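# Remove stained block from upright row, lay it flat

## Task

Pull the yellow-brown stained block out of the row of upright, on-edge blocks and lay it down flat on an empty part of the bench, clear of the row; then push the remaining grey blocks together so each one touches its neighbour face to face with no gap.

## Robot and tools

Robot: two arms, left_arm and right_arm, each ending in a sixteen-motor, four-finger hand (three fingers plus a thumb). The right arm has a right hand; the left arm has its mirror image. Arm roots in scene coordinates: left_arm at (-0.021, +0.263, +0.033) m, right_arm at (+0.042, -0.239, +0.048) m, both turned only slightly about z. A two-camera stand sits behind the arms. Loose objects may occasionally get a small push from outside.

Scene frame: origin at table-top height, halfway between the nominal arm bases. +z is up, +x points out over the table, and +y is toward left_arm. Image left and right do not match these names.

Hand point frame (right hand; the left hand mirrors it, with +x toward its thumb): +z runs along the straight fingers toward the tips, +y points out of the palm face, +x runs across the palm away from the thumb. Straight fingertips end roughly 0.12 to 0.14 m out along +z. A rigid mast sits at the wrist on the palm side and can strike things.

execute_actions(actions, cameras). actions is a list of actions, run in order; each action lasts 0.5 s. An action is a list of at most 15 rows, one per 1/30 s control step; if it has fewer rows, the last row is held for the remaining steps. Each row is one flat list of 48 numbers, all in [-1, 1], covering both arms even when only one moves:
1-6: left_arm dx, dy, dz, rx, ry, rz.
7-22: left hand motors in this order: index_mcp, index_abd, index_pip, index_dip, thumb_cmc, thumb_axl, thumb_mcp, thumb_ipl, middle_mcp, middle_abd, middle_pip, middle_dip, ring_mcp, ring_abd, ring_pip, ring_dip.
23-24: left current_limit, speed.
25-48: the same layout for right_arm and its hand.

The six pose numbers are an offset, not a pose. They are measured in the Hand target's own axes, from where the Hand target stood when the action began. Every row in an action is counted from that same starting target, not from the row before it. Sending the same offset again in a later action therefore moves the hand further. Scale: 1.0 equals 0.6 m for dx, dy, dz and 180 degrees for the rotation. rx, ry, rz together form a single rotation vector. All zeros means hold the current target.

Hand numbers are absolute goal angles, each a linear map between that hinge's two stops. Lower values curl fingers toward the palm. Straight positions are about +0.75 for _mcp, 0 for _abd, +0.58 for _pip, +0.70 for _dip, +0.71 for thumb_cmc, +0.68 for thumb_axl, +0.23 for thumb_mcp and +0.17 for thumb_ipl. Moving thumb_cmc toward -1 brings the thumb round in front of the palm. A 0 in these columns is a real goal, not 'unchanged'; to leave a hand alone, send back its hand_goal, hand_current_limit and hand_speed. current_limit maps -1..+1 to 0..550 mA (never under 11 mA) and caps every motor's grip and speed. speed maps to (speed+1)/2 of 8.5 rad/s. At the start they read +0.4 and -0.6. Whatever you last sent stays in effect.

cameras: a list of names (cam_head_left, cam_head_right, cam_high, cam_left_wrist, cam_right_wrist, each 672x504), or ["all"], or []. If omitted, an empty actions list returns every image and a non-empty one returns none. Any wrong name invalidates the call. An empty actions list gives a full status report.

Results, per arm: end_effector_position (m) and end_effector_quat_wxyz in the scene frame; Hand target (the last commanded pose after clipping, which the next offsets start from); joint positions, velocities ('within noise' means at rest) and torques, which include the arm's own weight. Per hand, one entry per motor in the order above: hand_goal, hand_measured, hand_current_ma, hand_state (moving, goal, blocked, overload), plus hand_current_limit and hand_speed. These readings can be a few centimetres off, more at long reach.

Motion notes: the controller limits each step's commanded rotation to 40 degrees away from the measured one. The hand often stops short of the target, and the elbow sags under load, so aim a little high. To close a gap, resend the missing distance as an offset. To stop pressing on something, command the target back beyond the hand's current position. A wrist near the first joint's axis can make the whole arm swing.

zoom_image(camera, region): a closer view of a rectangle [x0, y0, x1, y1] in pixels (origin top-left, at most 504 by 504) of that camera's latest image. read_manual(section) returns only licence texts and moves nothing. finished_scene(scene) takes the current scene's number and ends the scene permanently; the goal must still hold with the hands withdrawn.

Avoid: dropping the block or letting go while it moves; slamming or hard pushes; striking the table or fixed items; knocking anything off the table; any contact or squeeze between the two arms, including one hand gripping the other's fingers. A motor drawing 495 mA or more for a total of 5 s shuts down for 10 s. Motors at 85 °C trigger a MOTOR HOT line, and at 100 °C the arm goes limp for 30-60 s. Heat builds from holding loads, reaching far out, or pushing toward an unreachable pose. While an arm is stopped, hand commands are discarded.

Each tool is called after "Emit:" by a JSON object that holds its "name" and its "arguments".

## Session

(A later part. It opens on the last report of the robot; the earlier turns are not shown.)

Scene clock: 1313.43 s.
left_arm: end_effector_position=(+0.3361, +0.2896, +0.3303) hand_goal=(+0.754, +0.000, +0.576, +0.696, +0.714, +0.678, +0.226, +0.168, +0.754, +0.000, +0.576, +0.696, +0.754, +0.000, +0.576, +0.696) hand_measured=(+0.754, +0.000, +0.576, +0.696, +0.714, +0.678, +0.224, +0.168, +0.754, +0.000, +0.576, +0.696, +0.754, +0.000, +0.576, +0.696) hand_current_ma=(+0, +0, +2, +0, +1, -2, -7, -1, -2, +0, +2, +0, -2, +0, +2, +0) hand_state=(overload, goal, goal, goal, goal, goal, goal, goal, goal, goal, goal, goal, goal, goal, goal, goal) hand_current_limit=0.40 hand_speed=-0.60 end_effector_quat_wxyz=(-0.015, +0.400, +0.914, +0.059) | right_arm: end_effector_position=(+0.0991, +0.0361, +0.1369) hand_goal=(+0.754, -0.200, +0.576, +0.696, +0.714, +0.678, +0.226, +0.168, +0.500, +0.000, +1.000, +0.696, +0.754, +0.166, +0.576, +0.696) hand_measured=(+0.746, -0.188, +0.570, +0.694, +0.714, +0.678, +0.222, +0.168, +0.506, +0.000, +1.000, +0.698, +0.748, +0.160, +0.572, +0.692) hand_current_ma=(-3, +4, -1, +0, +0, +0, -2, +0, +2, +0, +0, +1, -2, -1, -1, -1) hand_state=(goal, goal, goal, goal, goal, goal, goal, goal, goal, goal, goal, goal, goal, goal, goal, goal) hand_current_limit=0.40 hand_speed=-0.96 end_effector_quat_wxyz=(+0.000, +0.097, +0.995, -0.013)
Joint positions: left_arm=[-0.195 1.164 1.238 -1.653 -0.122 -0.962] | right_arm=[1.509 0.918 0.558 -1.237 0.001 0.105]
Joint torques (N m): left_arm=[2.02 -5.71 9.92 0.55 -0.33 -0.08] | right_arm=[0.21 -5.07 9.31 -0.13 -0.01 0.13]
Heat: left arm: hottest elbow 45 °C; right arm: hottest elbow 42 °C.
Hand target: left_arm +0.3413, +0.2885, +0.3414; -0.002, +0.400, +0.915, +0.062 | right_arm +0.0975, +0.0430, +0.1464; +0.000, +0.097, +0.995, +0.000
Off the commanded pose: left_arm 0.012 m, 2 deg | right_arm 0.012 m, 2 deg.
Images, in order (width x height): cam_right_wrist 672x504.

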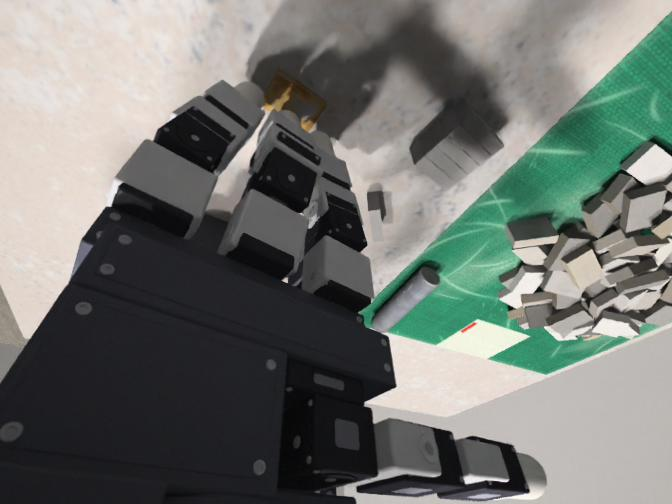

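Emit:
{"name": "execute_actions", "arguments": {"actions": [[[0,0,0,0,0,0,0.754,0,0.576,0.696,0.714,0.678,0.226,0.168,0.754,0,0.576,0.696,0.754,0,0.576,0.696,0.4,-0.6,0,0,0,0,0,0,0.754,-0.07,0.576,0.696,0.714,0.678,0.226,0.168,1,0,1,1,0.754,0.07,0.576,0.696,0.4,-0.8]],[[0,0,0,0,0,0,0.754,0,0.576,0.696,0.714,0.678,0.226,0.168,0.754,0,0.576,0.696,0.754,0,0.576,0.696,0.4,-0.6,0,0,-0.03,0,0,0,0.754,-0.07,0.576,0.696,0.714,0.678,0.226,0.168,1,0,1,1,0.754,0.07,0.576,0.696,0.4,-0.8],[0,0,0,0,0,0,0.754,0,0.576,0.696,0.714,0.678,0.226,0.168,0.754,0,0.576,0.696,0.754,0,0.576,0.696,0.4,-0.6,0,0,-0.06,0,0,0,0.754,-0.07,0.576,0.696,0.714,0.678,0.226,0.168,1,0,1,1,0.754,0.07,0.576,0.696,0.4,-0.8]],[[0,0,0,0,0,0,0.754,0,0.576,0.696,0.714,0.678,0.226,0.168,0.754,0,0.576,0.696,0.754,0,0.576,0.696,0.4,-0.6,0,0,-0.02,0,0,0,0.754,-0.07,0.576,0.696,0.714,0.678,0.226,0.168,1,0,1,1,0.754,0.07,0.576,0.696,0.4,-0.8]]], "cameras": ["cam_right_wrist","cam_head_left","cam_left_wrist"]}}

Emit:
{"name": "zoom_image", "arguments": {"camera": "cam_right_wrist", "region": [230, 40, 330, 140]}}

Emit:
{"name": "zoom_image", "arguments": {"camera": "cam_right_wrist", "region": [360, 60, 520, 220]}}

Scene clock: 1331.40 s.
left_arm: end_effector_position=(+0.3361, +0.2896, +0.3303) hand_goal=(+0.754, +0.000, +0.576, +0.696, +0.714, +0.678, +0.226, +0.168, +0.754, +0.000, +0.576, +0.696, +0.754, +0.000, +0.576, +0.696) hand_measured=(+0.754, +0.000, +0.576, +0.696, +0.714, +0.678, +0.224, +0.168, +0.754, +0.000, +0.576, +0.696, +0.754, +0.000, +0.576, +0.696) hand_current_ma=(+0, +0, +2, +0, +1, -2, -7, -1, -2, +0, +2, +0, -2, +0, +2, +0) hand_state=(overload, goal, goal, goal, goal, goal, goal, goal, goal, goal, goal, goal, goal, goal, goal, goal) hand_current_limit=0.40 hand_speed=-0.60 end_effector_quat_wxyz=(-0.015, +0.400, +0.914, +0.059) | right_arm: end_effector_position=(+0.0986, +0.0310, +0.1732) hand_goal=(+0.754, -0.070, +0.576, +0.696, +0.714, +0.678, +0.226, +0.168, +1.000, +0.000, +1.000, +1.000, +0.754, +0.070, +0.576, +0.696) hand_measured=(+0.752, -0.072, +0.574, +0.694, +0.714, +0.678, +0.222, +0.168, +0.988, +0.000, +1.000, +0.996, +0.752, +0.074, +0.574, +0.692) hand_current_ma=(+0, +0, +0, +0, +0, +0, -2, +0, -5, +0, +0, -1, -1, +0, +0, -1) hand_state=(goal, goal, goal, goal, goal, goal, goal, goal, goal, goal, goal, goal, goal, goal, goal, goal) hand_current_limit=0.40 hand_speed=-0.80 end_effector_quat_wxyz=(+0.000, +0.097, +0.995, -0.020)
Joint positions: left_arm=[-0.195 1.164 1.238 -1.653 -0.122 -0.962] | right_arm=[1.509 0.871 0.637 -1.377 0.001 0.105]
Joint torques (N m): left_arm=[2.08 -5.66 9.98 0.58 -0.32 -0.07] | right_arm=[0.03 -4.72 11.79 -0.65 -0.02 0.11]
Heat: left arm: hottest elbow 45 °C; right arm: hottest elbow 43 °C.
Hand target: left_arm +0.3413, +0.2885, +0.3414; -0.002, +0.400, +0.915, +0.062 | right_arm +0.0975, +0.0429, +0.1944; +0.000, +0.097, +0.995, +0.001
Off the commanded pose: left_arm 0.012 m, 2 deg | right_arm 0.024 m, 2 deg.
Images, in order (width x height): cam_head_left 672x504, cam_left_wrist 672x504, cam_right_wrist 672x504.

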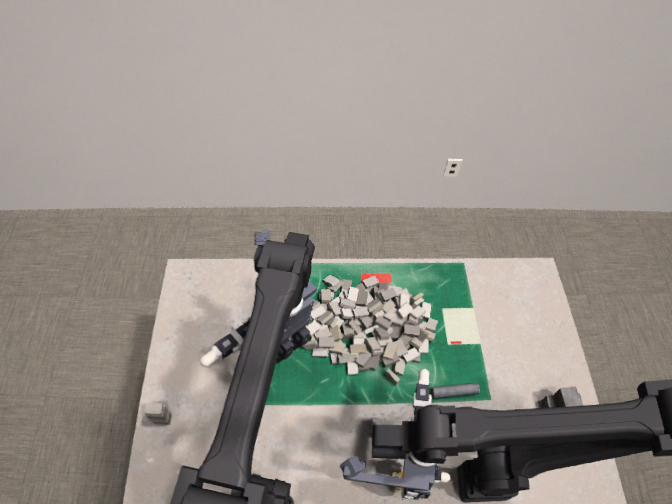

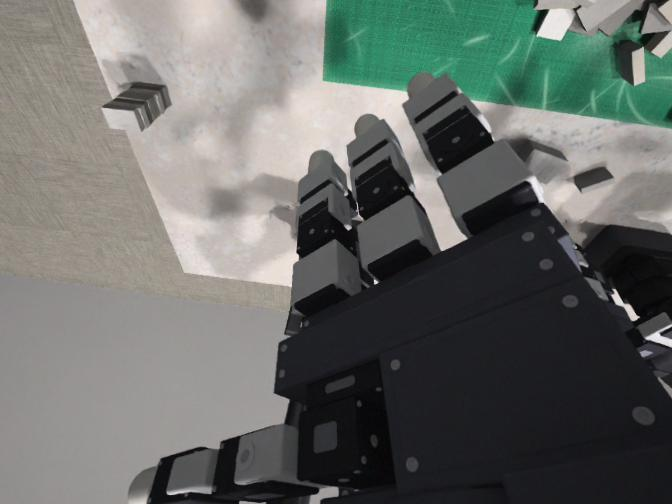

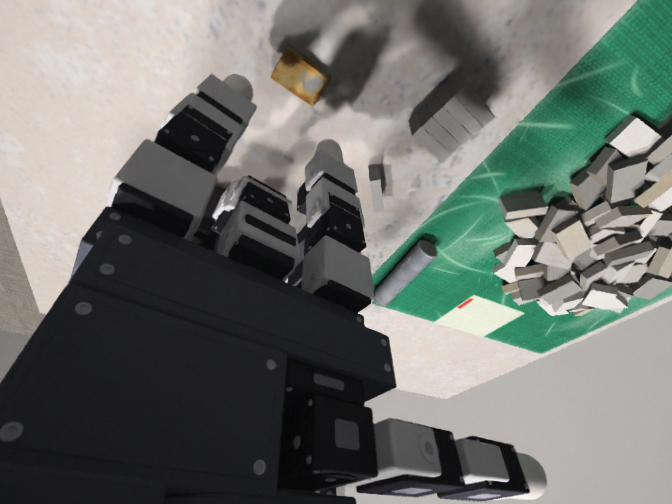

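Scaled by 5.040 from the camera's 672x504 image, which has a finer 960x720 frame.

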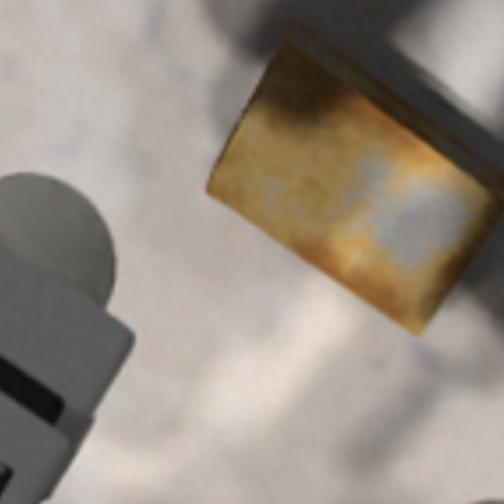

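Scaled by 3.150 from the camera's 672x504 image, which has a finer 960x720 frame.

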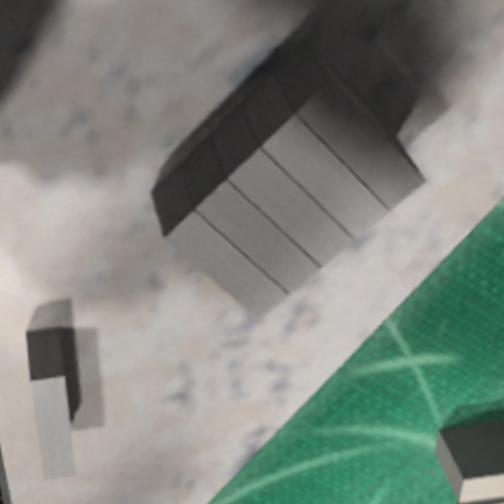

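Emit:
{"name": "execute_actions", "arguments": {"actions": [[[0,0,0,0,0,0,0.754,0,0.576,0.696,0.714,0.678,0.226,0.168,0.754,0,0.576,0.696,0.754,0,0.576,0.696,0.4,-0.6,-0.035,-0.0145,-0.026,0,0,0.0278,0.754,-0.07,0.576,0.696,0.714,0.678,0.226,0.168,1,0,1,1,0.754,0.07,0.576,0.696,0.4,-0.8],[0,0,0,0,0,0,0.754,0,0.576,0.696,0.714,0.678,0.226,0.168,0.754,0,0.576,0.696,0.754,0,0.576,0.696,0.4,-0.6,-0.0698,-0.0289,-0.026,0,0,0.0556,0.754,-0.07,0.576,0.696,0.714,0.678,0.226,0.168,1,0,1,1,0.754,0.07,0.576,0.696,0.4,-0.8]],[[0,0,0,0,0,0,0.754,0,0.576,0.696,0.714,0.678,0.226,0.168,0.754,0,0.576,0.696,0.754,0,0.576,0.696,0.4,-0.6,-0.0738,-0.0163,0,0,0,0.0556,0.754,-0.07,0.576,0.696,0.714,0.678,0.226,0.168,1,0,1,1,0.754,0.07,0.576,0.696,0.4,-0.8]],[[0,0,0,0,0,0,0.754,0,0.576,0.696,0.714,0.678,0.226,0.168,0.754,0,0.576,0.696,0.754,0,0.576,0.696,0.4,-0.6,-0.0755,-0.0032,0,0,0,0.0556,0.754,-0.07,0.576,0.696,0.714,0.678,0.226,0.168,1,0,1,1,0.754,0.07,0.576,0.696,0.4,-0.8]],[[0,0,0,0,0,0,0.754,0,0.576,0.696,0.714,0.678,0.226,0.168,0.754,0,0.576,0.696,0.754,0,0.576,0.696,0.4,-0.6,-0.0748,0.0099,0,0,0,0.0556,0.754,-0.07,0.576,0.696,0.714,0.678,0.226,0.168,1,0,1,1,0.754,0.07,0.576,0.696,0.4,-0.8]],[[0,0,0,0,0,0,0.754,0,0.576,0.696,0.714,0.678,0.226,0.168,0.754,0,0.576,0.696,0.754,0,0.576,0.696,0.4,-0.6,0,0,0.06,0,0,0,0.754,-0.07,0.576,0.696,0.714,0.678,0.226,0.168,1,0,1,1,0.754,0.07,0.576,0.696,0.4,-0.8]]], "cameras": ["cam_right_wrist","cam_head_left","cam_left_wrist"]}}

Emit:
{"name": "zoom_image", "arguments": {"camera": "cam_right_wrist", "region": [200, 20, 360, 160]}}

Emit:
{"name": "zoom_image", "arguments": {"camera": "cam_head_left", "region": [340, 390, 460, 504]}}

Scene clock: 1378.77 s.
left_arm: end_effector_position=(+0.3361, +0.2896, +0.3303) hand_goal=(+0.754, +0.000, +0.576, +0.696, +0.714, +0.678, +0.226, +0.168, +0.754, +0.000, +0.576, +0.696, +0.754, +0.000, +0.576, +0.696) hand_measured=(+0.754, +0.000, +0.576, +0.696, +0.714, +0.678, +0.224, +0.168, +0.754, +0.000, +0.576, +0.696, +0.754, +0.000, +0.576, +0.696) hand_current_ma=(+0, +0, +2, +0, +1, -2, -7, -1, -2, +0, +2, +0, -2, +0, +2, +0) hand_state=(overload, goal, goal, goal, goal, goal, goal, goal, goal, goal, goal, goal, goal, goal, goal, goal) hand_current_limit=0.40 hand_speed=-0.60 end_effector_quat_wxyz=(-0.015, +0.400, +0.914, +0.059) | right_arm: end_effector_position=(+0.2490, -0.0604, +0.1768) hand_goal=(+0.754, -0.070, +0.576, +0.696, +0.714, +0.678, +0.226, +0.168, +1.000, +0.000, +1.000, +1.000, +0.754, +0.070, +0.576, +0.696) hand_measured=(+0.754, -0.072, +0.574, +0.694, +0.714, +0.678, +0.222, +0.168, +0.994, +0.000, +1.000, +0.998, +0.754, +0.070, +0.574, +0.694) hand_current_ma=(+0, +0, +0, +0, +0, +0, -2, +0, -2, +0, +0, +0, +0, +0, +0, -1) hand_state=(goal, goal, goal, goal, goal, goal, goal, goal, goal, goal, goal, goal, goal, goal, goal, goal) hand_current_limit=0.40 hand_speed=-0.80 end_effector_quat_wxyz=(+0.001, +0.435, +0.901, +0.000)
Joint positions: left_arm=[-0.195 1.164 1.238 -1.653 -0.122 -0.962] | right_arm=[0.88 0.833 0.62 -1.357 0.001 0.18]
Joint torques (N m): left_arm=[2.02 -5.77 9.94 0.53 -0.33 -0.08] | right_arm=[-0.03 -2.43 8.23 0.23 -0.04 0.04]
Heat: left arm: hottest elbow 45 °C; right arm: hottest elbow 46 °C.
Hand target: left_arm +0.3413, +0.2885, +0.3414; -0.002, +0.400, +0.915, +0.062 | right_arm +0.2485, -0.0575, +0.1738; +0.000, +0.432, +0.902, +0.000
Off the commanded pose: left_arm 0.012 m, 2 deg | right_arm 0.004 m, 0 deg.
Images, in order (width x height): cam_head_left 672x504, cam_left_wrist 672x504, cam_right_wrist 672x504.

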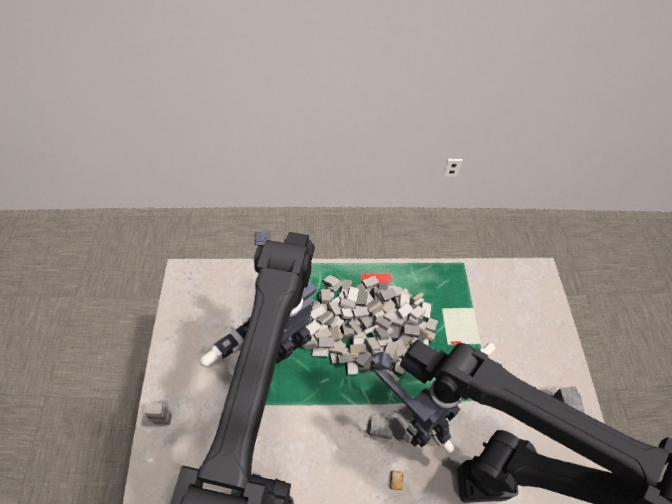

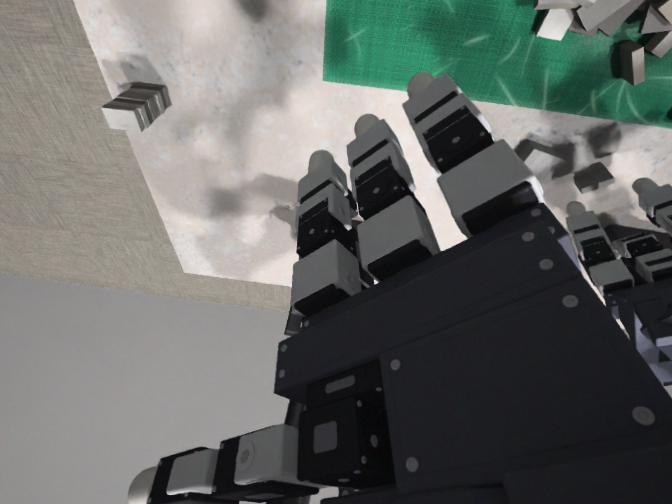

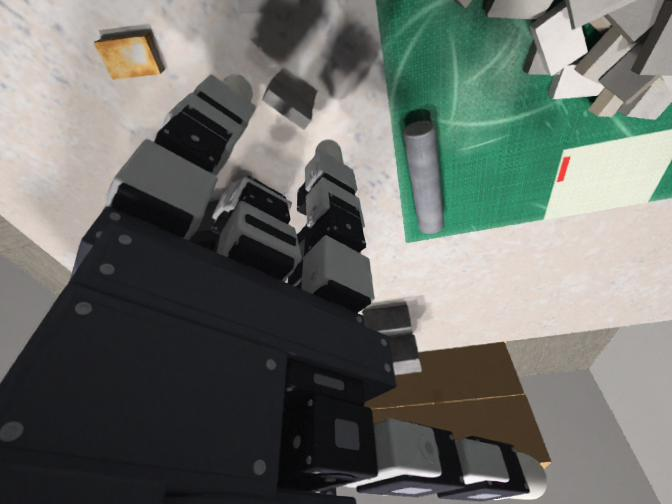

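Scaled by 3.150 from the camera's 672x504 image, which has a finer 960x720 frame.

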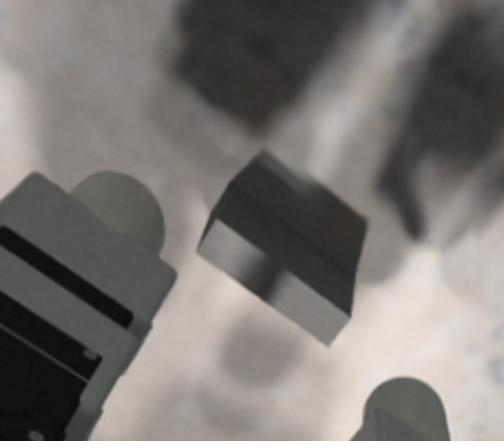

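Scaled by 4.200 from the camera's 672x504 image, which has a finer 960x720 frame.

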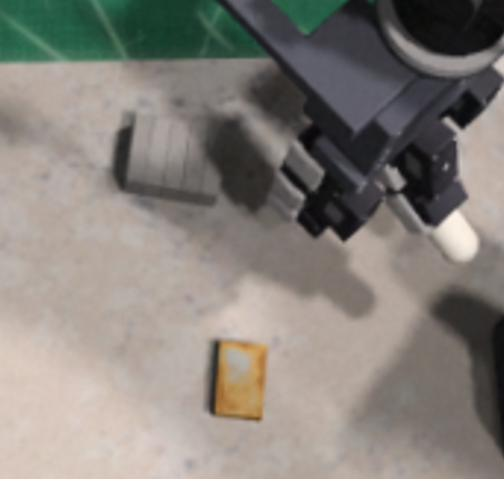

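Emit:
{"name": "execute_actions", "arguments": {"actions": [[[0,0,0,0,0,0,0.754,0,0.576,0.696,0.714,0.678,0.226,0.168,0.754,0,0.576,0.696,0.754,0,0.576,0.696,0.4,-0.6,-0.0008,-0.007,0.03,0,0,0,0.754,-0.07,0.576,0.696,0.714,0.678,0.226,0.168,1,0,1,1,0.754,0.07,0.576,0.696,0.4,-0.8]],[[0,0,0,0,0,0,0.754,0,0.576,0.696,0.714,0.678,0.226,0.168,0.754,0,0.576,0.696,0.754,0,0.576,0.696,0.4,-0.6,0,0,0.037,0,0,0,0.754,-0.07,0.576,0.696,0.714,0.678,0.226,0.168,1,0,1,1,0.754,0.07,0.576,0.696,0.4,-0.8]]], "cameras": ["cam_right_wrist"]}}

Emit:
{"name": "zoom_image", "arguments": {"camera": "cam_right_wrist", "region": [200, 40, 360, 160]}}

Scene clock: 1413.33 s.
left_arm: end_effector_position=(+0.3361, +0.2896, +0.3303) hand_goal=(+0.754, +0.000, +0.576, +0.696, +0.714, +0.678, +0.226, +0.168, +0.754, +0.000, +0.576, +0.696, +0.754, +0.000, +0.576, +0.696) hand_measured=(+0.754, +0.000, +0.576, +0.696, +0.714, +0.678, +0.224, +0.168, +0.754, +0.000, +0.576, +0.696, +0.754, +0.000, +0.576, +0.696) hand_current_ma=(+0, +0, +2, +0, +1, -2, -7, -1, -2, +0, +2, +0, -2, +0, +2, +0) hand_state=(overload, goal, goal, goal, goal, goal, goal, goal, goal, goal, goal, goal, goal, goal, goal, goal) hand_current_limit=0.40 hand_speed=-0.60 end_effector_quat_wxyz=(-0.015, +0.400, +0.914, +0.059) | right_arm: end_effector_position=(+0.2457, -0.0641, +0.1351) hand_goal=(+0.754, -0.070, +0.576, +0.696, +0.714, +0.678, +0.226, +0.168, +1.000, +0.000, +1.000, +1.000, +0.754, +0.070, +0.576, +0.696) hand_measured=(+0.754, -0.072, +0.574, +0.694, +0.714, +0.678, +0.222, +0.168, +0.996, +0.000, +1.000, +0.998, +0.754, +0.070, +0.574, +0.694) hand_current_ma=(+0, +0, +0, +0, +0, +0, -2, +0, -1, +0, +0, +0, +0, +0, +0, -1) hand_state=(goal, goal, goal, goal, goal, goal, goal, goal, goal, goal, goal, goal, goal, goal, goal, goal) hand_current_limit=0.40 hand_speed=-0.80 end_effector_quat_wxyz=(+0.000, +0.435, +0.901, -0.001)
Joint positions: left_arm=[-0.195 1.164 1.238 -1.653 -0.122 -0.962] | right_arm=[0.88 0.861 0.52 -1.232 0.001 0.18]
Joint torques (N m): left_arm=[2.14 -5.71 9.91 0.54 -0.33 -0.08] | right_arm=[-0.03 -2.43 8.14 0.24 -0.03 0.05]
Heat: left arm: hottest elbow 45 °C; right arm: hottest elbow 44 °C.
Hand target: left_arm +0.3413, +0.2885, +0.3414; -0.002, +0.400, +0.915, +0.062 | right_arm +0.2455, -0.0604, +0.1337; +0.000, +0.432, +0.902, +0.000
Off the commanded pose: left_arm 0.012 m, 2 deg | right_arm 0.004 m, 0 deg.
Images, in order (width x height): cam_right_wrist 672x504.

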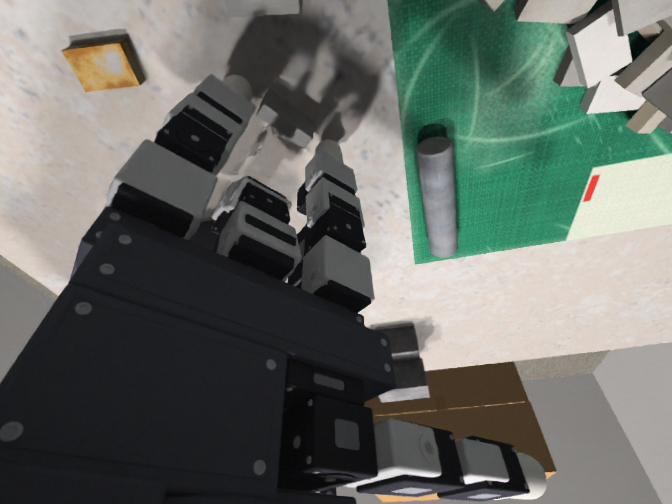

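Scaled by 3.150 from the camera's 672x504 image, which has a finer 960x720 frame.

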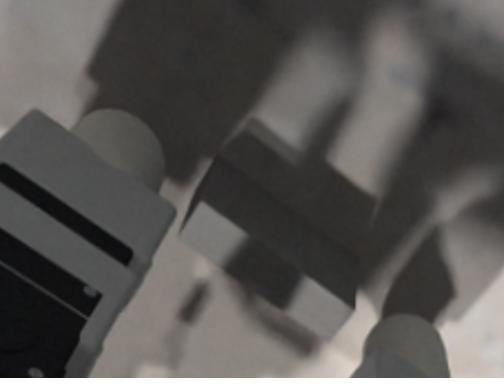

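Emit:
{"name": "execute_actions", "arguments": {"actions": [[[0,0,0,0,0,0,0.754,0,0.576,0.696,0.714,0.678,0.226,0.168,0.754,0,0.576,0.696,0.754,0,0.576,0.696,0.4,-0.6,0,0,0,0,0,0,0.754,-0.25,0.576,0.696,0.714,0.678,0.226,0.168,1,0,1,1,0.754,0.25,0.576,0.696,0.4,-0.93]],[[0,0,0,0,0,0,0.754,0,0.576,0.696,0.714,0.678,0.226,0.168,0.754,0,0.576,0.696,0.754,0,0.576,0.696,0.4,-0.6,0,0,0,0,0,0,0.754,-0.38,0.576,0.696,0.714,0.678,0.226,0.168,1,0,1,1,0.754,0.36,0.576,0.696,0.4,-0.9]],[[0,0,0,0,0,0,0.754,0,0.576,0.696,0.714,0.678,0.226,0.168,0.754,0,0.576,0.696,0.754,0,0.576,0.696,0.4,-0.6,0.017,0.01,-0.003,0,0,-0.0278,0.754,-0.38,0.576,0.696,0.714,0.678,0.226,0.168,1,0,1,1,0.754,0.36,0.576,0.696,0.4,-0.9],[0,0,0,0,0,0,0.754,0,0.576,0.696,0.714,0.678,0.226,0.168,0.754,0,0.576,0.696,0.754,0,0.576,0.696,0.4,-0.6,0.0341,0.0201,-0.005,0,0,-0.0556,0.754,-0.38,0.576,0.696,0.714,0.678,0.226,0.168,1,0,1,1,0.754,0.36,0.576,0.696,0.4,-0.9]],[[0,0,0,0,0,0,0.754,0,0.576,0.696,0.714,0.678,0.226,0.168,0.754,0,0.576,0.696,0.754,0,0.576,0.696,0.4,-0.6,0.0158,0.011,0,0,0,-0.0278,0.754,-0.38,0.576,0.696,0.714,0.678,0.226,0.168,1,0,1,1,0.754,0.36,0.576,0.696,0.4,-0.9],[0,0,0,0,0,0,0.754,0,0.576,0.696,0.714,0.678,0.226,0.168,0.754,0,0.576,0.696,0.754,0,0.576,0.696,0.4,-0.6,0.0315,0.022,0,0,0,-0.0556,0.754,-0.38,0.576,0.696,0.714,0.678,0.226,0.168,1,0,1,1,0.754,0.36,0.576,0.696,0.4,-0.9]]], "cameras": ["cam_right_wrist"]}}

Emit:
{"name": "zoom_image", "arguments": {"camera": "cam_right_wrist", "region": [200, 20, 360, 160]}}

Scene clock: 1447.80 s.
left_arm: end_effector_position=(+0.3361, +0.2896, +0.3303) hand_goal=(+0.754, +0.000, +0.576, +0.696, +0.714, +0.678, +0.226, +0.168, +0.754, +0.000, +0.576, +0.696, +0.754, +0.000, +0.576, +0.696) hand_measured=(+0.754, +0.000, +0.576, +0.696, +0.714, +0.678, +0.224, +0.168, +0.754, +0.000, +0.576, +0.696, +0.754, +0.000, +0.576, +0.696) hand_current_ma=(+0, +0, +2, +0, +1, -2, -7, -1, -2, +0, +2, +0, -2, +0, +2, +0) hand_state=(overload, goal, goal, goal, goal, goal, goal, goal, goal, goal, goal, goal, goal, goal, goal, goal) hand_current_limit=0.40 hand_speed=-0.60 end_effector_quat_wxyz=(-0.015, +0.400, +0.914, +0.059) | right_arm: end_effector_position=(+0.2330, -0.0318, +0.1310) hand_goal=(+0.754, -0.380, +0.576, +0.696, +0.714, +0.678, +0.226, +0.168, +1.000, +0.000, +1.000, +1.000, +0.754, +0.360, +0.576, +0.696) hand_measured=(+0.796, -0.184, +0.606, +0.706, +0.714, +0.678, +0.222, +0.168, +0.996, +0.000, +1.000, +0.998, +0.752, +0.174, +0.574, +0.694) hand_current_ma=(+51, +385, +26, +5, +0, +0, -2, +0, -1, +0, +0, +0, -1, -385, +0, +0) hand_state=(blocked, blocked, blocked, goal, goal, goal, goal, goal, goal, goal, goal, goal, goal, blocked, goal, goal) hand_current_limit=0.40 hand_speed=-0.90 end_effector_quat_wxyz=(+0.003, +0.280, +0.960, -0.017)
Joint positions: left_arm=[-0.195 1.164 1.238 -1.653 -0.122 -0.962] | right_arm=[0.911 0.917 0.541 -1.222 0.019 -0.121]
Joint torques (N m): left_arm=[1.96 -5.6 9.92 0.53 -0.32 -0.08] | right_arm=[0.44 -2.02 9.78 0.75 -0.67 -0.11]
Heat: left arm: hottest elbow 45 °C; right arm: hottest elbow 43 °C.
Hand target: left_arm +0.3413, +0.2885, +0.3414; -0.002, +0.400, +0.915, +0.062 | right_arm +0.2366, -0.0146, +0.1366; +0.000, +0.269, +0.963, +0.000
Off the commanded pose: left_arm 0.012 m, 2 deg | right_arm 0.018 m, 2 deg.
Images, in order (width x height): cam_right_wrist 672x504.

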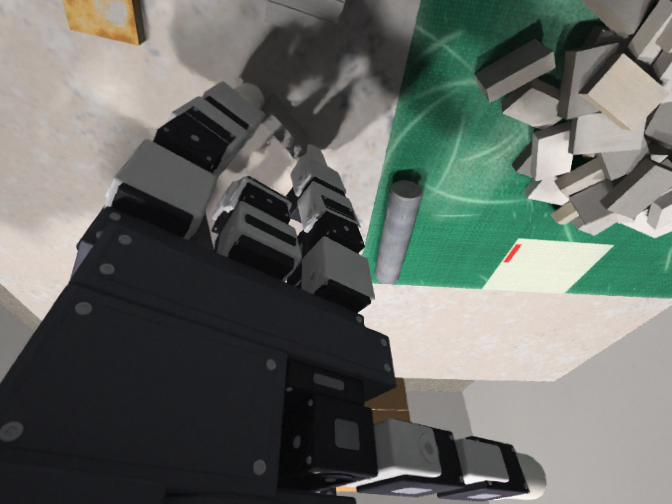

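Scaled by 3.150 from the camera's 672x504 image, which has a finer 960x720 frame.

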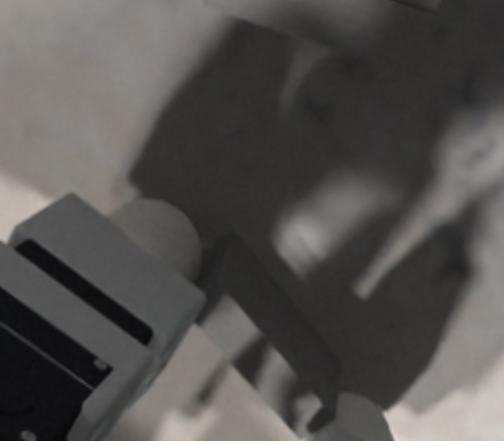

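Emit:
{"name": "execute_actions", "arguments": {"actions": [[[0,0,0,0,0,0,0.754,0,0.576,0.696,0.714,0.678,0.226,0.168,0.754,0,0.576,0.696,0.754,0,0.576,0.696,0.4,-0.6,0,0,-0.01,0,0,0,0.754,-0.38,0.576,0.696,0.714,0.678,0.226,0.168,1,0,1,1,0.754,0.36,0.576,0.696,0.4,-0.9],[0,0,0,0,0,0,0.754,0,0.576,0.696,0.714,0.678,0.226,0.168,0.754,0,0.576,0.696,0.754,0,0.576,0.696,0.4,-0.6,0,0,-0.02,0,0,0,0.754,-0.38,0.576,0.696,0.714,0.678,0.226,0.168,1,0,1,1,0.754,0.36,0.576,0.696,0.4,-0.9]]], "cameras": ["cam_right_wrist"]}}

Emit:
{"name": "zoom_image", "arguments": {"camera": "cam_right_wrist", "region": [200, 20, 360, 160]}}

Scene clock: 1457.00 s.
left_arm: end_effector_position=(+0.3361, +0.2896, +0.3303) hand_goal=(+0.754, +0.000, +0.576, +0.696, +0.714, +0.678, +0.226, +0.168, +0.754, +0.000, +0.576, +0.696, +0.754, +0.000, +0.576, +0.696) hand_measured=(+0.754, +0.000, +0.576, +0.696, +0.714, +0.678, +0.224, +0.168, +0.754, +0.000, +0.576, +0.696, +0.754, +0.000, +0.576, +0.696) hand_current_ma=(+0, +0, +2, +0, +1, -2, -7, -1, -2, +0, +2, +0, -2, +0, +2, +0) hand_state=(overload, goal, goal, goal, goal, goal, goal, goal, goal, goal, goal, goal, goal, goal, goal, goal) hand_current_limit=0.40 hand_speed=-0.60 end_effector_quat_wxyz=(-0.015, +0.400, +0.914, +0.059) | right_arm: end_effector_position=(+0.2310, -0.0295, +0.1318) hand_goal=(+0.754, -0.380, +0.576, +0.696, +0.714, +0.678, +0.226, +0.168, +1.000, +0.000, +1.000, +1.000, +0.754, +0.360, +0.576, +0.696) hand_measured=(+0.796, -0.192, +0.606, +0.708, +0.714, +0.678, +0.222, +0.168, +0.996, +0.000, +1.000, +0.998, +0.732, +0.174, +0.564, +0.690) hand_current_ma=(+52, +385, +27, +5, +0, +0, -2, +0, -1, +0, +0, +0, -19, -385, -6, -1) hand_state=(blocked, blocked, blocked, goal, goal, goal, goal, goal, goal, goal, goal, goal, blocked, blocked, goal, goal) hand_current_limit=0.40 hand_speed=-0.90 end_effector_quat_wxyz=(-0.003, +0.279, +0.960, -0.014)
Joint positions: left_arm=[-0.195 1.164 1.238 -1.653 -0.122 -0.962] | right_arm=[0.912 0.917 0.544 -1.225 0.005 -0.122]
Joint torques (N m): left_arm=[2.14 -5.6 9.95 0.55 -0.33 -0.08] | right_arm=[0.26 -3.31 11.44 -0.55 -0.17 -0.11]
Heat: left arm: hottest elbow 45 °C; right arm: hottest elbow 43 °C.
Hand target: left_arm +0.3413, +0.2885, +0.3414; -0.002, +0.400, +0.915, +0.062 | right_arm +0.2365, -0.0146, +0.1486; +0.000, +0.269, +0.963, +0.000
Off the commanded pose: left_arm 0.012 m, 2 deg | right_arm 0.023 m, 2 deg.
Images, in order (width x height): cam_right_wrist 672x504.

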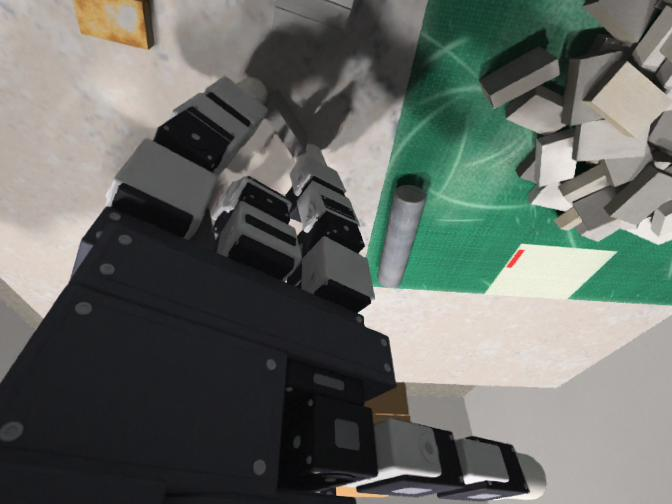

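Scaled by 3.150 from the camera's 672x504 image, which has a finer 960x720 frame.

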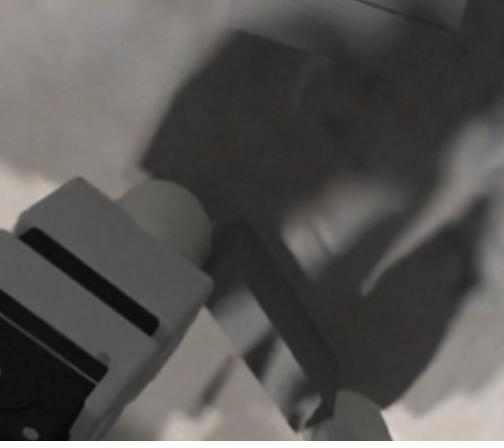

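Emit:
{"name": "execute_actions", "arguments": {"actions": [[[0,0,0,0,0,0,0.754,0,0.576,0.696,0.714,0.678,0.226,0.168,0.754,0,0.576,0.696,0.754,0,0.576,0.696,0.4,-0.6,0,-0.015,0.01,0,0,0,0.754,-0.19,0.576,0.696,0.714,0.678,0.226,0.168,1,0,1,1,0.754,0.16,0.576,0.696,0.4,-0.9]],[[0,0,0,0,0,0,0.754,0,0.576,0.696,0.714,0.678,0.226,0.168,0.754,0,0.576,0.696,0.754,0,0.576,0.696,0.4,-0.6,0,0,0,0,0,0,0.754,-0.07,0.576,0.696,0.714,0.678,0.226,0.168,1,0,1,1,0.754,0.07,0.576,0.696,0.4,-0.9]],[[0,0,0,0,0,0,0.754,0,0.576,0.696,0.714,0.678,0.226,0.168,0.754,0,0.576,0.696,0.754,0,0.576,0.696,0.4,-0.6,0,0,-0.03,0,0,0,0.754,-0.07,0.576,0.696,0.714,0.678,0.226,0.168,1,0,1,1,0.754,0.07,0.576,0.696,0.4,-0.9],[0,0,0,0,0,0,0.754,0,0.576,0.696,0.714,0.678,0.226,0.168,0.754,0,0.576,0.696,0.754,0,0.576,0.696,0.4,-0.6,0,0,-0.06,0,0,0,0.754,-0.07,0.576,0.696,0.714,0.678,0.226,0.168,1,0,1,1,0.754,0.07,0.576,0.696,0.4,-0.9]]], "cameras": ["cam_right_wrist"]}}

Emit:
{"name": "zoom_image", "arguments": {"camera": "cam_right_wrist", "region": [200, 20, 360, 160]}}

Scene clock: 1491.53 s.
left_arm: end_effector_position=(+0.3361, +0.2896, +0.3303) hand_goal=(+0.754, +0.000, +0.576, +0.696, +0.714, +0.678, +0.226, +0.168, +0.754, +0.000, +0.576, +0.696, +0.754, +0.000, +0.576, +0.696) hand_measured=(+0.754, +0.000, +0.576, +0.696, +0.714, +0.678, +0.224, +0.168, +0.754, +0.000, +0.576, +0.696, +0.754, +0.000, +0.576, +0.696) hand_current_ma=(+0, +0, +2, +0, +1, -2, -7, -1, -2, +0, +2, +0, -2, +0, +2, +0) hand_state=(overload, goal, goal, goal, goal, goal, goal, goal, goal, goal, goal, goal, goal, goal, goal, goal) hand_current_limit=0.40 hand_speed=-0.60 end_effector_quat_wxyz=(-0.015, +0.400, +0.914, +0.059) | right_arm: end_effector_position=(+0.2275, -0.0319, +0.1622) hand_goal=(+0.754, -0.070, +0.576, +0.696, +0.714, +0.678, +0.226, +0.168, +1.000, +0.000, +1.000, +1.000, +0.754, +0.070, +0.576, +0.696) hand_measured=(+0.754, -0.072, +0.578, +0.698, +0.714, +0.678, +0.222, +0.168, +0.994, +0.000, +1.000, +0.998, +0.750, +0.074, +0.572, +0.692) hand_current_ma=(+0, +0, +0, +0, +0, +0, -2, +0, -1, +0, +0, +0, -1, +0, -1, -1) hand_state=(goal, goal, goal, goal, goal, goal, goal, goal, goal, goal, goal, goal, goal, goal, goal, goal) hand_current_limit=0.40 hand_speed=-0.90 end_effector_quat_wxyz=(-0.005, +0.275, +0.961, -0.013)
Joint positions: left_arm=[-0.195 1.164 1.238 -1.653 -0.122 -0.962] | right_arm=[0.912 0.865 0.602 -1.335 0.002 -0.129]
Joint torques (N m): left_arm=[2.08 -5.66 9.92 0.5 -0.33 -0.07] | right_arm=[-0.15 -3.72 11.23 -0.61 -0.08 -0.09]
Heat: left arm: hottest elbow 45 °C; right arm: hottest elbow 43 °C.
Hand target: left_arm +0.3413, +0.2885, +0.3414; -0.002, +0.400, +0.915, +0.062 | right_arm +0.2318, -0.0224, +0.1786; -0.001, +0.269, +0.963, +0.000
Off the commanded pose: left_arm 0.012 m, 2 deg | right_arm 0.019 m, 2 deg.
Images, in order (width x height): cam_right_wrist 672x504.

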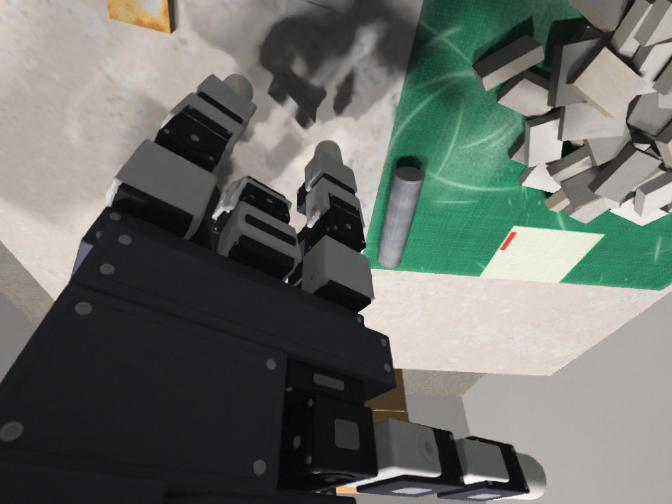

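Scaled by 3.150 from the camera's 672x504 image, which has a finer 960x720 frame.

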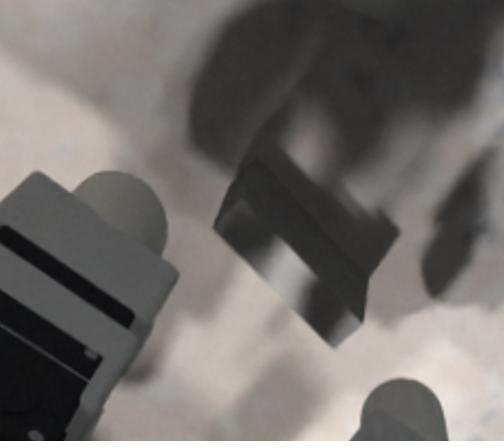

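Emit:
{"name": "execute_actions", "arguments": {"actions": [[[0,0,0,0,0,0,0.754,0,0.576,0.696,0.714,0.678,0.226,0.168,0.754,0,0.576,0.696,0.754,0,0.576,0.696,0.4,-0.6,-0.0207,-0.0188,0.01,0,0,0.0489,0.754,-0.07,0.576,0.696,0.714,0.678,0.226,0.168,1,0,1,1,0.754,0.07,0.576,0.696,0.4,-0.9]],[[0,0,0,0,0,0,0.754,0,0.576,0.696,0.714,0.678,0.226,0.168,0.754,0,0.576,0.696,0.754,0,0.576,0.696,0.4,-0.6,0,0,0.03,0,0,0,0.754,-0.07,0.576,0.696,0.714,0.678,0.226,0.168,1,0,1,1,0.754,0.07,0.576,0.696,0.4,-0.9]],[[0,0,0,0,0,0,0.754,0,0.576,0.696,0.714,0.678,0.226,0.168,0.754,0,0.576,0.696,0.754,0,0.576,0.696,0.4,-0.6,0,0,0.03,0,0,0,0.754,-0.07,0.576,0.696,0.714,0.678,0.226,0.168,1,0,1,1,0.754,0.07,0.576,0.696,0.4,-0.9]]], "cameras": ["cam_right_wrist"]}}

Emit:
{"name": "zoom_image", "arguments": {"camera": "cam_right_wrist", "region": [200, 40, 360, 160]}}

Scene clock: 1521.87 s.
left_arm: end_effector_position=(+0.3361, +0.2896, +0.3303) hand_goal=(+0.754, +0.000, +0.576, +0.696, +0.714, +0.678, +0.226, +0.168, +0.754, +0.000, +0.576, +0.696, +0.754, +0.000, +0.576, +0.696) hand_measured=(+0.754, +0.000, +0.576, +0.696, +0.714, +0.678, +0.224, +0.168, +0.754, +0.000, +0.576, +0.696, +0.754, +0.000, +0.576, +0.696) hand_current_ma=(+0, +0, +2, +0, +1, -2, -7, -1, -2, +0, +2, +0, -2, +0, +2, +0) hand_state=(overload, goal, goal, goal, goal, goal, goal, goal, goal, goal, goal, goal, goal, goal, goal, goal) hand_current_limit=0.40 hand_speed=-0.60 end_effector_quat_wxyz=(-0.015, +0.400, +0.914, +0.059) | right_arm: end_effector_position=(+0.2349, -0.0396, +0.1383) hand_goal=(+0.754, -0.070, +0.576, +0.696, +0.714, +0.678, +0.226, +0.168, +1.000, +0.000, +1.000, +1.000, +0.754, +0.070, +0.576, +0.696) hand_measured=(+0.754, -0.072, +0.578, +0.698, +0.714, +0.678, +0.222, +0.168, +0.996, +0.000, +1.000, +0.998, +0.752, +0.074, +0.574, +0.692) hand_current_ma=(+0, +0, +0, +0, +0, +0, -2, +0, -1, +0, +0, +0, +0, +0, +0, -1) hand_state=(goal, goal, goal, goal, goal, goal, goal, goal, goal, goal, goal, goal, goal, goal, goal, goal) hand_current_limit=0.40 hand_speed=-0.90 end_effector_quat_wxyz=(-0.002, +0.338, +0.941, +0.000)
Joint positions: left_arm=[-0.195 1.164 1.238 -1.653 -0.122 -0.962] | right_arm=[0.912 0.876 0.536 -1.232 -0.003 0.003]
Joint torques (N m): left_arm=[2.08 -5.83 9.95 0.54 -0.33 -0.08] | right_arm=[-0.44 -2.49 8.1 0.24 0.09 0.12]
Heat: left arm: hottest elbow 45 °C; right arm: hottest elbow 45 °C.
Hand target: left_arm +0.3413, +0.2885, +0.3414; -0.002, +0.400, +0.915, +0.062 | right_arm +0.2366, -0.0384, +0.1365; -0.001, +0.342, +0.940, +0.000
Off the commanded pose: left_arm 0.012 m, 2 deg | right_arm 0.003 m, 0 deg.
Images, in order (width x height): cam_right_wrist 672x504.

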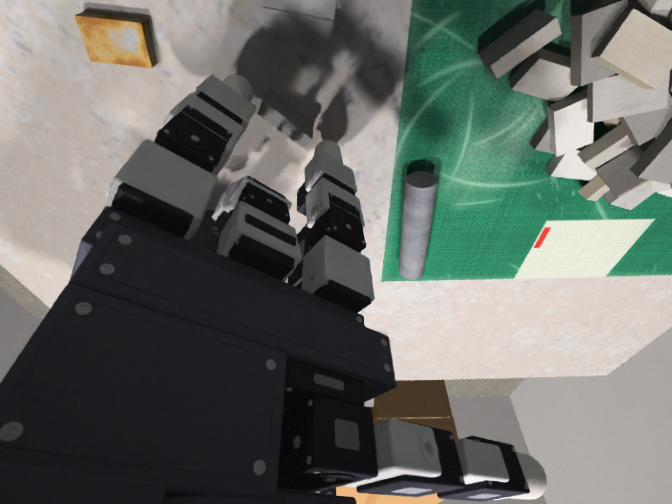

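Scaled by 3.150 from the camera's 672x504 image, which has a finer 960x720 frame.

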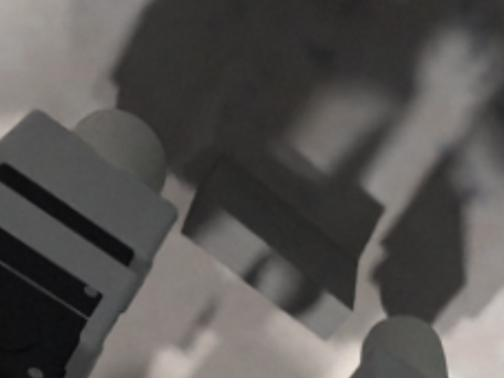

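Emit:
{"name": "execute_actions", "arguments": {"actions": [[[0,0,0,0,0,0,0.754,0,0.576,0.696,0.714,0.678,0.226,0.168,0.754,0,0.576,0.696,0.754,0,0.576,0.696,0.4,-0.6,0,0,0,0,0,0,0.754,-0.25,0.576,0.696,0.714,0.678,0.226,0.168,1,0,1,1,0.754,0.25,0.576,0.696,0.4,-0.93]],[[0,0,0,0,0,0,0.754,0,0.576,0.696,0.714,0.678,0.226,0.168,0.754,0,0.576,0.696,0.754,0,0.576,0.696,0.4,-0.6,0,0,0,0,0,0,0.754,-0.38,0.576,0.696,0.714,0.678,0.226,0.168,1,0,1,1,0.754,0.36,0.576,0.696,0.4,-0.9]],[[0,0,0,0,0,0,0.754,0,0.576,0.696,0.714,0.678,0.226,0.168,0.754,0,0.576,0.696,0.754,0,0.576,0.696,0.4,-0.6,0,0,-0.015,0,0,0,0.754,-0.38,0.576,0.696,0.714,0.678,0.226,0.168,1,0,1,1,0.754,0.36,0.576,0.696,0.4,-0.9],[0,0,0,0,0,0,0.754,0,0.576,0.696,0.714,0.678,0.226,0.168,0.754,0,0.576,0.696,0.754,0,0.576,0.696,0.4,-0.6,0,0,-0.03,0,0,0,0.754,-0.38,0.576,0.696,0.714,0.678,0.226,0.168,1,0,1,1,0.754,0.36,0.576,0.696,0.4,-0.9],[0,0,0,0,0,0,0.754,0,0.576,0.696,0.714,0.678,0.226,0.168,0.754,0,0.576,0.696,0.754,0,0.576,0.696,0.4,-0.6,0,0,-0.042,0,0,0,0.754,-0.38,0.576,0.696,0.714,0.678,0.226,0.168,1,0,1,1,0.754,0.36,0.576,0.696,0.4,-0.9]]], "cameras": ["cam_right_wrist"]}}

Emit:
{"name": "zoom_image", "arguments": {"camera": "cam_right_wrist", "region": [200, 40, 360, 160]}}

Scene clock: 1534.87 s.
left_arm: end_effector_position=(+0.3361, +0.2896, +0.3303) hand_goal=(+0.754, +0.000, +0.576, +0.696, +0.714, +0.678, +0.226, +0.168, +0.754, +0.000, +0.576, +0.696, +0.754, +0.000, +0.576, +0.696) hand_measured=(+0.754, +0.000, +0.576, +0.696, +0.714, +0.678, +0.224, +0.168, +0.754, +0.000, +0.576, +0.696, +0.754, +0.000, +0.576, +0.696) hand_current_ma=(+0, +0, +2, +0, +1, -2, -7, -1, -2, +0, +2, +0, -2, +0, +2, +0) hand_state=(overload, goal, goal, goal, goal, goal, goal, goal, goal, goal, goal, goal, goal, goal, goal, goal) hand_current_limit=0.40 hand_speed=-0.60 end_effector_quat_wxyz=(-0.015, +0.400, +0.914, +0.059) | right_arm: end_effector_position=(+0.2263, -0.0501, +0.1376) hand_goal=(+0.754, -0.380, +0.576, +0.696, +0.714, +0.678, +0.226, +0.168, +1.000, +0.000, +1.000, +1.000, +0.754, +0.360, +0.576, +0.696) hand_measured=(+0.752, -0.184, +0.576, +0.698, +0.714, +0.678, +0.222, +0.168, +0.996, +0.000, +1.000, +0.998, +0.754, +0.158, +0.574, +0.694) hand_current_ma=(+0, +385, +0, +0, +0, +0, -2, +0, -1, +0, +0, +0, +0, -385, +0, +0) hand_state=(goal, blocked, goal, goal, goal, goal, goal, goal, goal, goal, goal, goal, goal, blocked, goal, goal) hand_current_limit=0.40 hand_speed=-0.90 end_effector_quat_wxyz=(-0.010, +0.338, +0.941, -0.022)
Joint positions: left_arm=[-0.195 1.164 1.238 -1.653 -0.122 -0.962] | right_arm=[0.912 0.865 0.539 -1.294 -0.003 0.003]
Joint torques (N m): left_arm=[2.14 -5.71 9.92 0.55 -0.32 -0.08] | right_arm=[-0.32 -4.42 11.99 -0.64 0.09 0.11]
Heat: left arm: hottest elbow 46 °C; right arm: hottest elbow 45 °C.
Hand target: left_arm +0.3413, +0.2885, +0.3414; -0.002, +0.400, +0.915, +0.062 | right_arm +0.2366, -0.0384, +0.1617; -0.001, +0.342, +0.940, +0.000
Off the commanded pose: left_arm 0.012 m, 2 deg | right_arm 0.029 m, 3 deg.
Images, in order (width x height): cam_right_wrist 672x504.

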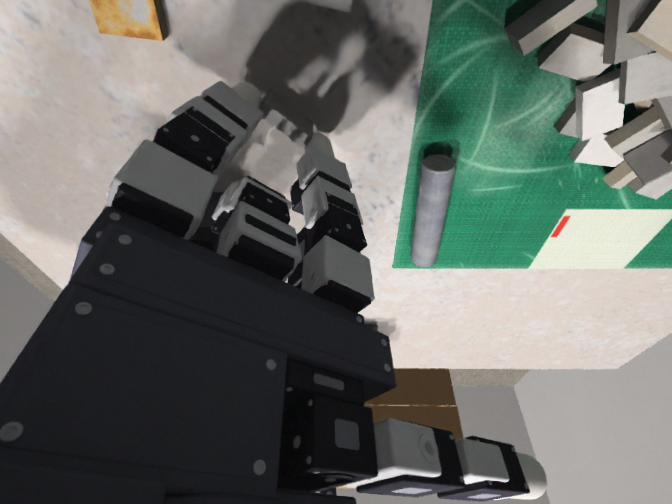

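Scaled by 3.150 from the camera's 672x504 image, which has a finer 960x720 frame.

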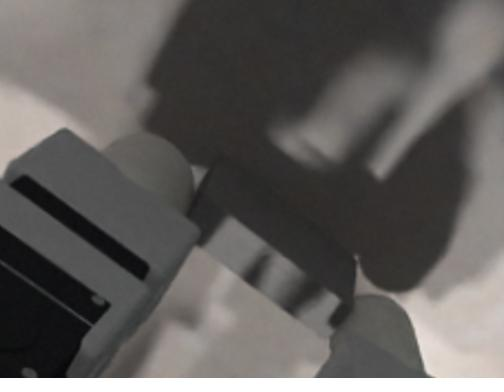

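Emit:
{"name": "execute_actions", "arguments": {"actions": [[[0,0,0,0,0,0,0.754,0,0.576,0.696,0.714,0.678,0.226,0.168,0.754,0,0.576,0.696,0.754,0,0.576,0.696,0.4,-0.6,0.0145,0.0125,0,0,0,-0.0268,0.754,-0.38,0.576,0.696,0.714,0.678,0.226,0.168,1,0,1,1,0.754,0.36,0.576,0.696,0.4,-0.9],[0,0,0,0,0,0,0.754,0,0.576,0.696,0.714,0.678,0.226,0.168,0.754,0,0.576,0.696,0.754,0,0.576,0.696,0.4,-0.6,0.029,0.025,0,0,0,-0.0537,0.754,-0.38,0.576,0.696,0.714,0.678,0.226,0.168,1,0,1,1,0.754,0.36,0.576,0.696,0.4,-0.9]],[[0,0,0,0,0,0,0.754,0,0.576,0.696,0.714,0.678,0.226,0.168,0.754,0,0.576,0.696,0.754,0,0.576,0.696,0.4,-0.6,0.0128,0.0129,0,0,0,-0.0268,0.754,-0.38,0.576,0.696,0.714,0.678,0.226,0.168,1,0,1,1,0.754,0.36,0.576,0.696,0.4,-0.9],[0,0,0,0,0,0,0.754,0,0.576,0.696,0.714,0.678,0.226,0.168,0.754,0,0.576,0.696,0.754,0,0.576,0.696,0.4,-0.6,0.0255,0.0257,0,0,0,-0.0537,0.754,-0.38,0.576,0.696,0.714,0.678,0.226,0.168,1,0,1,1,0.754,0.36,0.576,0.696,0.4,-0.9]]], "cameras": ["cam_right_wrist","cam_left_wrist"]}}

Emit:
{"name": "zoom_image", "arguments": {"camera": "cam_right_wrist", "region": [200, 40, 360, 160]}}

Emit:
{"name": "zoom_image", "arguments": {"camera": "cam_left_wrist", "region": [500, 90, 660, 210]}}

Scene clock: 1563.87 s.
left_arm: end_effector_position=(+0.3361, +0.2896, +0.3303) hand_goal=(+0.754, +0.000, +0.576, +0.696, +0.714, +0.678, +0.226, +0.168, +0.754, +0.000, +0.576, +0.696, +0.754, +0.000, +0.576, +0.696) hand_measured=(+0.754, +0.000, +0.576, +0.696, +0.714, +0.678, +0.224, +0.168, +0.754, +0.000, +0.576, +0.696, +0.754, +0.000, +0.576, +0.696) hand_current_ma=(+0, +0, +2, +0, +1, -2, -7, -1, -2, +0, +2, +0, -2, +0, +2, +0) hand_state=(overload, goal, goal, goal, goal, goal, goal, goal, goal, goal, goal, goal, goal, goal, goal, goal) hand_current_limit=0.40 hand_speed=-0.60 end_effector_quat_wxyz=(-0.015, +0.400, +0.914, +0.059) | right_arm: end_effector_position=(+0.2175, -0.0128, +0.1433) hand_goal=(+0.754, -0.380, +0.576, +0.696, +0.714, +0.678, +0.226, +0.168, +1.000, +0.000, +1.000, +1.000, +0.754, +0.360, +0.576, +0.696) hand_measured=(+0.752, -0.184, +0.576, +0.698, +0.714, +0.678, +0.222, +0.168, +0.996, +0.000, +1.000, +0.998, +0.754, +0.158, +0.574, +0.694) hand_current_ma=(+0, +385, +0, +0, +0, +0, -2, +0, -1, +0, +0, +0, +0, -385, +0, +0) hand_state=(goal, blocked, goal, goal, goal, goal, goal, goal, goal, goal, goal, goal, goal, blocked, goal, goal) hand_current_limit=0.40 hand_speed=-0.90 end_effector_quat_wxyz=(-0.009, +0.187, +0.982, -0.021)
Joint positions: left_arm=[-0.195 1.164 1.238 -1.653 -0.122 -0.962] | right_arm=[0.933 0.93 0.587 -1.274 0.003 -0.29]
Joint torques (N m): left_arm=[2.02 -5.66 9.95 0.55 -0.33 -0.08] | right_arm=[-0.15 -3.43 11.73 0.08 -0.1 -0.11]
Heat: left arm: hottest elbow 46 °C; right arm: hottest elbow 44 °C.
Hand target: left_arm +0.3413, +0.2885, +0.3414; -0.002, +0.400, +0.915, +0.062 | right_arm +0.2276, +0.0053, +0.1619; +0.000, +0.179, +0.984, +0.000
Off the commanded pose: left_arm 0.012 m, 2 deg | right_arm 0.028 m, 3 deg.
Images, in order (width x height): cam_left_wrist 672x504, cam_right_wrist 672x504.

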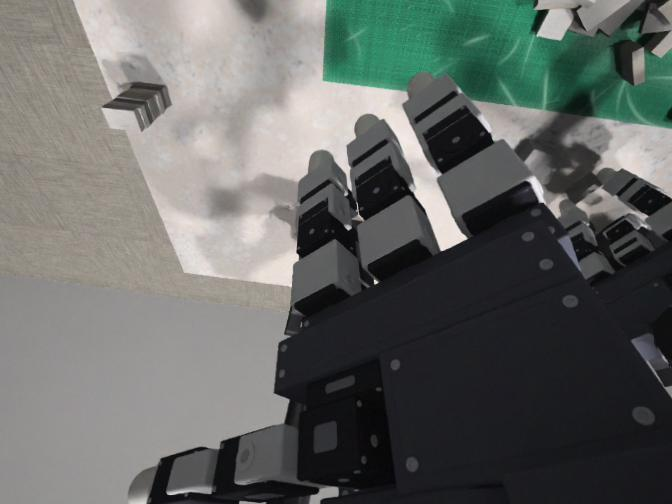

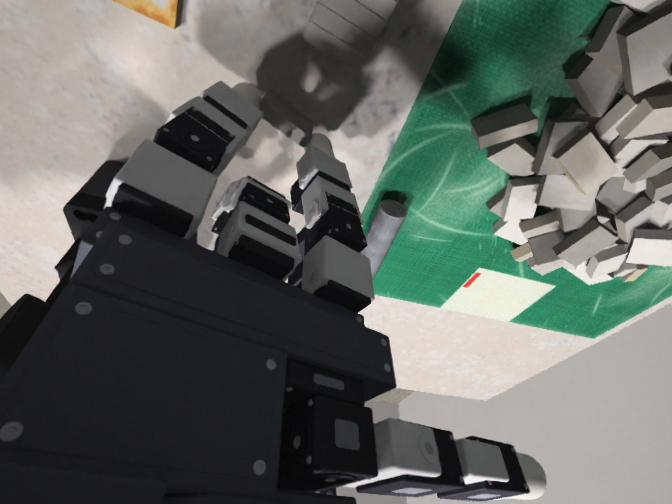

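Scaled by 3.150 from the camera's 672x504 image, which has a finer 960x720 frame.

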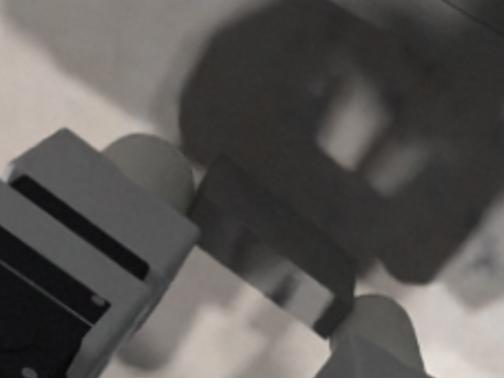

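Scaled by 3.150 from the camera's 672x504 image, which has a finer 960x720 frame.

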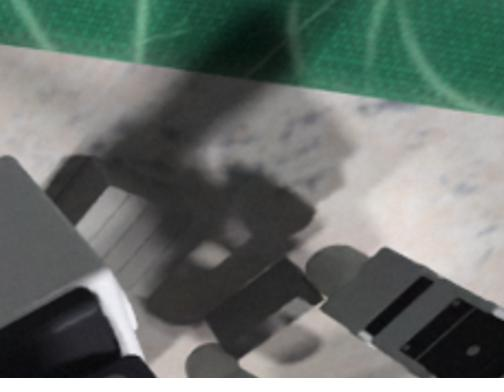

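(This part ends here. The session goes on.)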